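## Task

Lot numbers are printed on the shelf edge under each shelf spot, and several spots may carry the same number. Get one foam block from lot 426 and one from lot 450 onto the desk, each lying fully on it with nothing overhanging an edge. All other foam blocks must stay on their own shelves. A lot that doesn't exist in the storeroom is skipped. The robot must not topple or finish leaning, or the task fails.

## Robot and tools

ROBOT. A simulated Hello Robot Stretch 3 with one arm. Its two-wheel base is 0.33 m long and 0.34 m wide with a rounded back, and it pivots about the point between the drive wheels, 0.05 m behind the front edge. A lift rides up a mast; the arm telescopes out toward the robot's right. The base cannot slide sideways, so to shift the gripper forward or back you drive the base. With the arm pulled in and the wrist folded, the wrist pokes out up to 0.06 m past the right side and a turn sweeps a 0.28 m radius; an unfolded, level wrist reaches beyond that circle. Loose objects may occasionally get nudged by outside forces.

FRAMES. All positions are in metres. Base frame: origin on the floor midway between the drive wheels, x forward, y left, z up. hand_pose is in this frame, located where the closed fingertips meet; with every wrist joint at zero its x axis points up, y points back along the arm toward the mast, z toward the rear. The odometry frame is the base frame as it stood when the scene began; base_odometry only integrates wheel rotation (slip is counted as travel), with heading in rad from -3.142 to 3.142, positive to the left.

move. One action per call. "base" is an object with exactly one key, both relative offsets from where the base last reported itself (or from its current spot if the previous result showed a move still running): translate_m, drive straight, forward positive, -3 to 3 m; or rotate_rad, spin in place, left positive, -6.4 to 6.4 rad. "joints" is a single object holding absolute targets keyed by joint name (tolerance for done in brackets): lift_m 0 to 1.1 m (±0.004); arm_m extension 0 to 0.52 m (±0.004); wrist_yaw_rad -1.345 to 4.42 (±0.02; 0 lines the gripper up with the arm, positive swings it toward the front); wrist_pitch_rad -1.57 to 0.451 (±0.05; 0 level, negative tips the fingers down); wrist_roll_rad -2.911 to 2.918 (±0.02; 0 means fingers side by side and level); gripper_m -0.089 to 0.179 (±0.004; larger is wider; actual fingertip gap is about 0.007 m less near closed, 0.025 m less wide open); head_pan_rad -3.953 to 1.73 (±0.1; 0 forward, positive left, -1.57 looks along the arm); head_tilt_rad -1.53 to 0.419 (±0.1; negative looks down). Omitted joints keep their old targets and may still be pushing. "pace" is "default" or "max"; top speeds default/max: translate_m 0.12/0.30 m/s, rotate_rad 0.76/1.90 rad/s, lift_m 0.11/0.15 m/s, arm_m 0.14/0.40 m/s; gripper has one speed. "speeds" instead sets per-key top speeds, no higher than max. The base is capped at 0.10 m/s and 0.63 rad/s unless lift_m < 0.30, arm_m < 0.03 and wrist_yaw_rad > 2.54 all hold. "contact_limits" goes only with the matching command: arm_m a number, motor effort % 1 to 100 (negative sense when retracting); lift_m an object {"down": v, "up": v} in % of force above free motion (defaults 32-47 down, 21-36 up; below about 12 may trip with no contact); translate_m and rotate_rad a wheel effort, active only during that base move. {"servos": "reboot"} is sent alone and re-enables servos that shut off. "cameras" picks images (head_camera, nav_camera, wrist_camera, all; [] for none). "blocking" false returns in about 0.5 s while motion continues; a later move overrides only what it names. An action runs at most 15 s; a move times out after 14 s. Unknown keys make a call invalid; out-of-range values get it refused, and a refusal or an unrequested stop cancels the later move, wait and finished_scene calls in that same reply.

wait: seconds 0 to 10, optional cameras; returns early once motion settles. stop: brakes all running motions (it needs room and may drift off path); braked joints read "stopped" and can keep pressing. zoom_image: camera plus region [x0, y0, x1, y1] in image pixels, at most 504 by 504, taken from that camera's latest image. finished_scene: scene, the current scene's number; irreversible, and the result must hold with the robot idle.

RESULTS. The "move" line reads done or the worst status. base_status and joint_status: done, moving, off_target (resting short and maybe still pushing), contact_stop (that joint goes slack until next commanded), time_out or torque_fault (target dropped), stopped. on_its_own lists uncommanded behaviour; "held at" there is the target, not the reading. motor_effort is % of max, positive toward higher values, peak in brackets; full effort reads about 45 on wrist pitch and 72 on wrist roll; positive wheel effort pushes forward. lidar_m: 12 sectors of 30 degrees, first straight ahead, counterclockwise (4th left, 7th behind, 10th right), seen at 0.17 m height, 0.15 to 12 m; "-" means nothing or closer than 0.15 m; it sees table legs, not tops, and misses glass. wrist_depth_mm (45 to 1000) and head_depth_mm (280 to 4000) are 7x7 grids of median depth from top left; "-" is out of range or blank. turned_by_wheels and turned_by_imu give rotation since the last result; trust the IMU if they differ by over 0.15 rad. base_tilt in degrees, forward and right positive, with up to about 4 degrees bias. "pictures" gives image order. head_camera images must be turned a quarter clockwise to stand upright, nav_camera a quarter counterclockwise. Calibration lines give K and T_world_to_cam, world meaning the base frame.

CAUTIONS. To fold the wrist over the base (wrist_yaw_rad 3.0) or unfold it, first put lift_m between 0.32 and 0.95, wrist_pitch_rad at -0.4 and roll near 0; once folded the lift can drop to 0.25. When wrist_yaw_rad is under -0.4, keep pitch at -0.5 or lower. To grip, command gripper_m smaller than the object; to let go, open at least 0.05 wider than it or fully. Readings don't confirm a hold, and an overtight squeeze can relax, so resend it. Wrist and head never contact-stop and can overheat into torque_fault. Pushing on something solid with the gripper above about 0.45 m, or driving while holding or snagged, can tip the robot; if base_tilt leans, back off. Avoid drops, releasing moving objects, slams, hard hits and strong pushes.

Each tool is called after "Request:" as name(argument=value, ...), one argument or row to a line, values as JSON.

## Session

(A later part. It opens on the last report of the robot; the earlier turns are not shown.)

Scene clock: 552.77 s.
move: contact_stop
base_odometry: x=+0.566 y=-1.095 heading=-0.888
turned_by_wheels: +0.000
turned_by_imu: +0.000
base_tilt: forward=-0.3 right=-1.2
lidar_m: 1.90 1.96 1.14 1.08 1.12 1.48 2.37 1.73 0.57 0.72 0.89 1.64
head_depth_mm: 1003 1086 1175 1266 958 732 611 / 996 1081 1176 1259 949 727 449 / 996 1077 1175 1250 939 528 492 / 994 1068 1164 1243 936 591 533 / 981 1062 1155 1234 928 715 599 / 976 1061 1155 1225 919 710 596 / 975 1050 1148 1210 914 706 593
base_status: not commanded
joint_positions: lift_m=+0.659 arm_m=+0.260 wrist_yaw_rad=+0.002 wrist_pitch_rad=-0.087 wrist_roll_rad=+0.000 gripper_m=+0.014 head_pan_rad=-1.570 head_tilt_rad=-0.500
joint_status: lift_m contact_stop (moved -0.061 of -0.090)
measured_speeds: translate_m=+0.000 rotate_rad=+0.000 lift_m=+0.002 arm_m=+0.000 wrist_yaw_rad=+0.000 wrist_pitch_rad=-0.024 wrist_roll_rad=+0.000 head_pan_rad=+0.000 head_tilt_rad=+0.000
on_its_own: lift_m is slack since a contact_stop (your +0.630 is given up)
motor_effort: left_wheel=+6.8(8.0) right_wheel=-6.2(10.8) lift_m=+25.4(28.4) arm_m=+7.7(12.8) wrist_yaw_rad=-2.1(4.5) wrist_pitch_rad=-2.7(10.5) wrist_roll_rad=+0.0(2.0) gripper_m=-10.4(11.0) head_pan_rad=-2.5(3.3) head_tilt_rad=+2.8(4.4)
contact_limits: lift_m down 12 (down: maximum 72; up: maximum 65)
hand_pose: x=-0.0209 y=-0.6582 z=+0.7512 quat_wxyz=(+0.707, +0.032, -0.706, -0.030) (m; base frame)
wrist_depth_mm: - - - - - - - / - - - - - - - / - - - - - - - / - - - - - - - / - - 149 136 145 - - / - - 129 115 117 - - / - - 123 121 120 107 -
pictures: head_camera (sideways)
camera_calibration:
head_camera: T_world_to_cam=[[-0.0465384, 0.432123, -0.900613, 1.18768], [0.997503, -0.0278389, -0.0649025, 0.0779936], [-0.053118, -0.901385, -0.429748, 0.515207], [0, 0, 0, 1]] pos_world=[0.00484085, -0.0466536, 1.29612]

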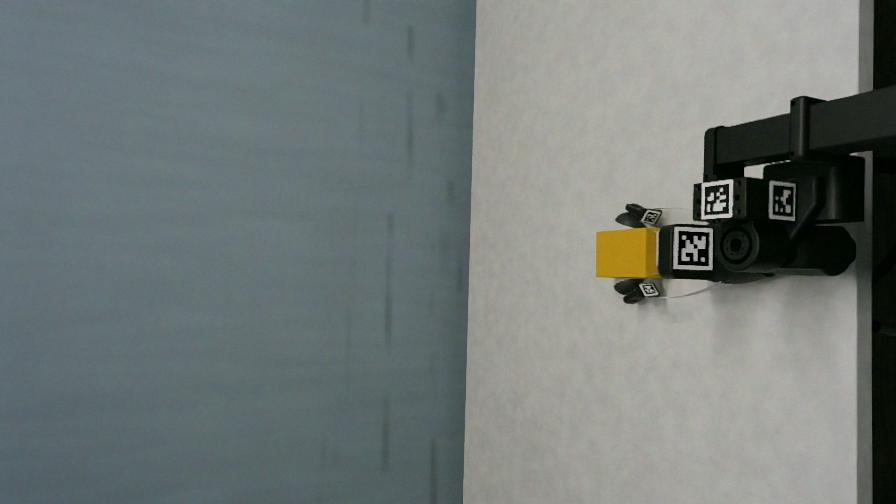

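Request:
move(
  joints={"lift_m": 0.665},
  cameras=[],
)

Request:
move(
  joints={"gripper_m": 0.17},
  cameras=[],
)

Request:
move(
  joints={"arm_m": 0.03, "head_pan_rad": -2.0},
  cameras=["head_camera", "nav_camera"],
)

Scene clock: 560.70 s.
move: done
base_odometry: x=+0.566 y=-1.095 heading=-0.888
turned_by_wheels: +0.000
turned_by_imu: +0.000
base_tilt: forward=-0.4 right=-1.2
lidar_m: 1.90 1.95 1.14 1.08 1.11 1.49 2.37 1.73 0.57 0.72 0.89 1.65
head_depth_mm: 1003 1088 1187 1274 959 732 609 / 998 1077 1172 1259 949 728 438 / 994 1073 1173 1248 943 523 493 / 984 1064 1161 1236 933 589 570 / 982 1062 1160 1237 928 712 598 / 982 1057 1149 1230 919 710 595 / 978 1050 1143 1217 911 707 593
base_status: not commanded
joint_positions: lift_m=+0.665 arm_m=+0.260 wrist_yaw_rad=+0.002 wrist_pitch_rad=-0.116 wrist_roll_rad=+0.000 gripper_m=+0.014 head_pan_rad=-1.570 head_tilt_rad=-0.500
joint_status: all done
measured_speeds: all 0
motor_effort: left_wheel=+6.5(6.9) right_wheel=-7.0(7.7) lift_m=+29.1(30.8) arm_m=-8.9(8.9) wrist_yaw_rad=-3.0(3.5) wrist_pitch_rad=+2.4(2.6) wrist_roll_rad=-0.2(0.4) gripper_m=-10.8(11.0) head_pan_rad=-2.0(2.6) head_tilt_rad=+3.1(3.1)
hand_pose: x=-0.0209 y=-0.6567 z=+0.7502 quat_wxyz=(+0.706, +0.042, -0.706, -0.040) (m; base frame)
wrist_depth_mm: - - - - - - - / - - - - - - - / - - - - - - - / - - - - - - - / - - 149 136 145 - - / - - 128 115 116 - - / - - 123 121 120 107 -
pictures: none
No camera images: "cameras" was empty.

Scene clock: 562.80 s.
move: done
base_odometry: x=+0.566 y=-1.095 heading=-0.888
turned_by_wheels: +0.000
turned_by_imu: +0.000
base_tilt: forward=-0.2 right=-1.2
lidar_m: 1.90 1.96 1.13 1.08 1.11 1.48 2.37 1.73 0.57 0.72 0.89 1.64
head_depth_mm: 1000 1084 1182 1267 957 730 610 / 1000 1080 1176 1261 950 729 438 / 993 1075 1174 1254 940 524 492 / 993 1073 1161 1244 936 587 569 / 983 1064 1156 1237 926 714 598 / 981 1057 1148 1225 922 709 596 / 976 1054 1146 1219 913 706 593
base_status: not commanded
joint_positions: lift_m=+0.665 arm_m=+0.260 wrist_yaw_rad=+0.002 wrist_pitch_rad=-0.116 wrist_roll_rad=+0.000 gripper_m=+0.170 head_pan_rad=-1.570 head_tilt_rad=-0.500
joint_status: all done
measured_speeds: all 0
motor_effort: left_wheel=+6.4(7.2) right_wheel=-6.0(7.4) lift_m=+26.9(29.4) arm_m=-12.7(12.9) wrist_yaw_rad=-2.8(3.6) wrist_pitch_rad=+2.3(2.5) wrist_roll_rad=+0.1(0.3) gripper_m=+0.5(84.4) head_pan_rad=-2.4(2.8) head_tilt_rad=+2.3(3.3)
hand_pose: x=-0.0209 y=-0.6567 z=+0.7502 quat_wxyz=(+0.706, +0.042, -0.706, -0.040) (m; base frame)
wrist_depth_mm: - - - - - - - / - - - - - - - / - - - - - - - / - - - - - - - / - 143 - 146 145 - - / - 124 - 116 115 - - / - - 121 120 120 - 106
pictures: none
No camera images: "cameras" was empty.

Scene clock: 565.73 s.
move: done
base_odometry: x=+0.566 y=-1.095 heading=-0.888
turned_by_wheels: +0.000
turned_by_imu: +0.000
base_tilt: forward=-0.2 right=-1.3
lidar_m: 1.90 1.95 1.14 1.08 1.11 1.48 2.37 1.73 0.57 0.72 0.89 1.65
head_depth_mm: 1311 1444 1604 1755 957 812 1326 / 1244 1359 1501 1576 948 753 1288 / 1176 1281 1403 1347 940 722 1281 / 1114 1209 1322 1332 930 718 1238 / 1065 1147 1246 1298 927 714 631 / 1012 1088 1176 1238 918 710 595 / 969 1037 1121 1181 917 699 578
base_status: not commanded
joint_positions: lift_m=+0.665 arm_m=+0.030 wrist_yaw_rad=+0.002 wrist_pitch_rad=-0.116 wrist_roll_rad=+0.000 gripper_m=+0.170 head_pan_rad=-2.001 head_tilt_rad=-0.500
joint_status: all done
measured_speeds: all 0
motor_effort: left_wheel=+6.6(6.9) right_wheel=-6.7(7.5) lift_m=+24.6(27.5) arm_m=-12.3(14.1) wrist_yaw_rad=-2.4(3.9) wrist_pitch_rad=+2.4(2.5) wrist_roll_rad=-0.1(0.3) gripper_m=+0.7(1.0) head_pan_rad=+3.0(4.4) head_tilt_rad=+2.1(3.1)
hand_pose: x=-0.0209 y=-0.4267 z=+0.7502 quat_wxyz=(+0.706, +0.042, -0.706, -0.040) (m; base frame)
wrist_depth_mm: - - - - - - - / - - - - - - - / - - - - - - - / - - - - - - - / - 143 - - - - - / - 124 - - - - - / - - - - - - 106
pictures: head_camera (sideways), nav_camera (sideways)
camera_calibration:
head_camera: T_world_to_cam=[[0.138248, 0.412032, -0.90062, 1.18655], [0.894642, -0.442043, -0.0649039, 0.0786283], [-0.424856, -0.79676, -0.429733, 0.51749], [0, 0, 0, 1]] pos_world=[-0.0145232, -0.0418232, 1.29612]
nav_camera: T_world_to_cam=[[-0.174694, -0.42134, 0.889919, -1.11391], [-0.91562, 0.401907, 0.0105468, 0.0420696], [-0.362108, -0.812985, -0.455998, 0.548922], [0, 0, 0, 1]] pos_world=[0.0426946, -0.039979, 1.24116]

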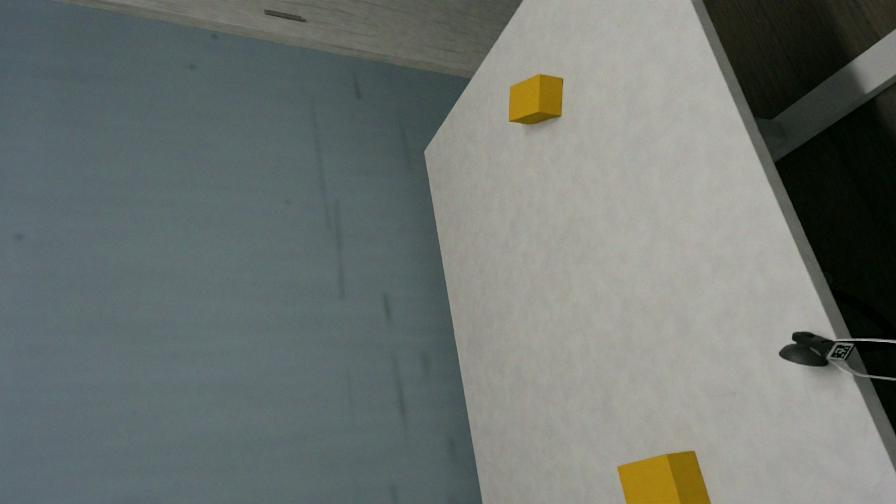

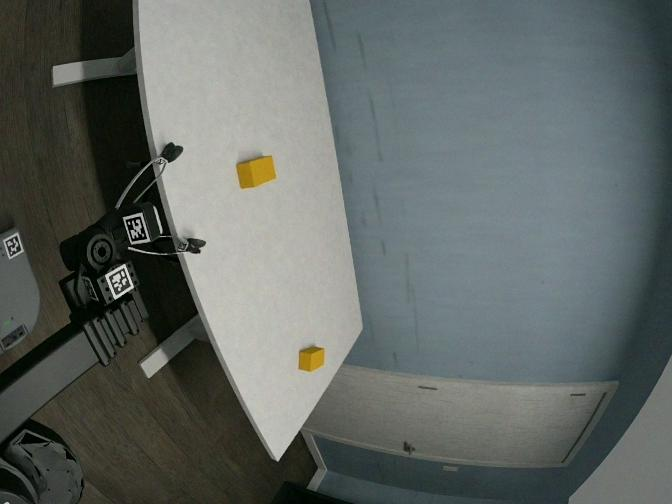

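Both placed.

Request:
finished_scene(
  scene=3,
)

The scene is finished: the task was done.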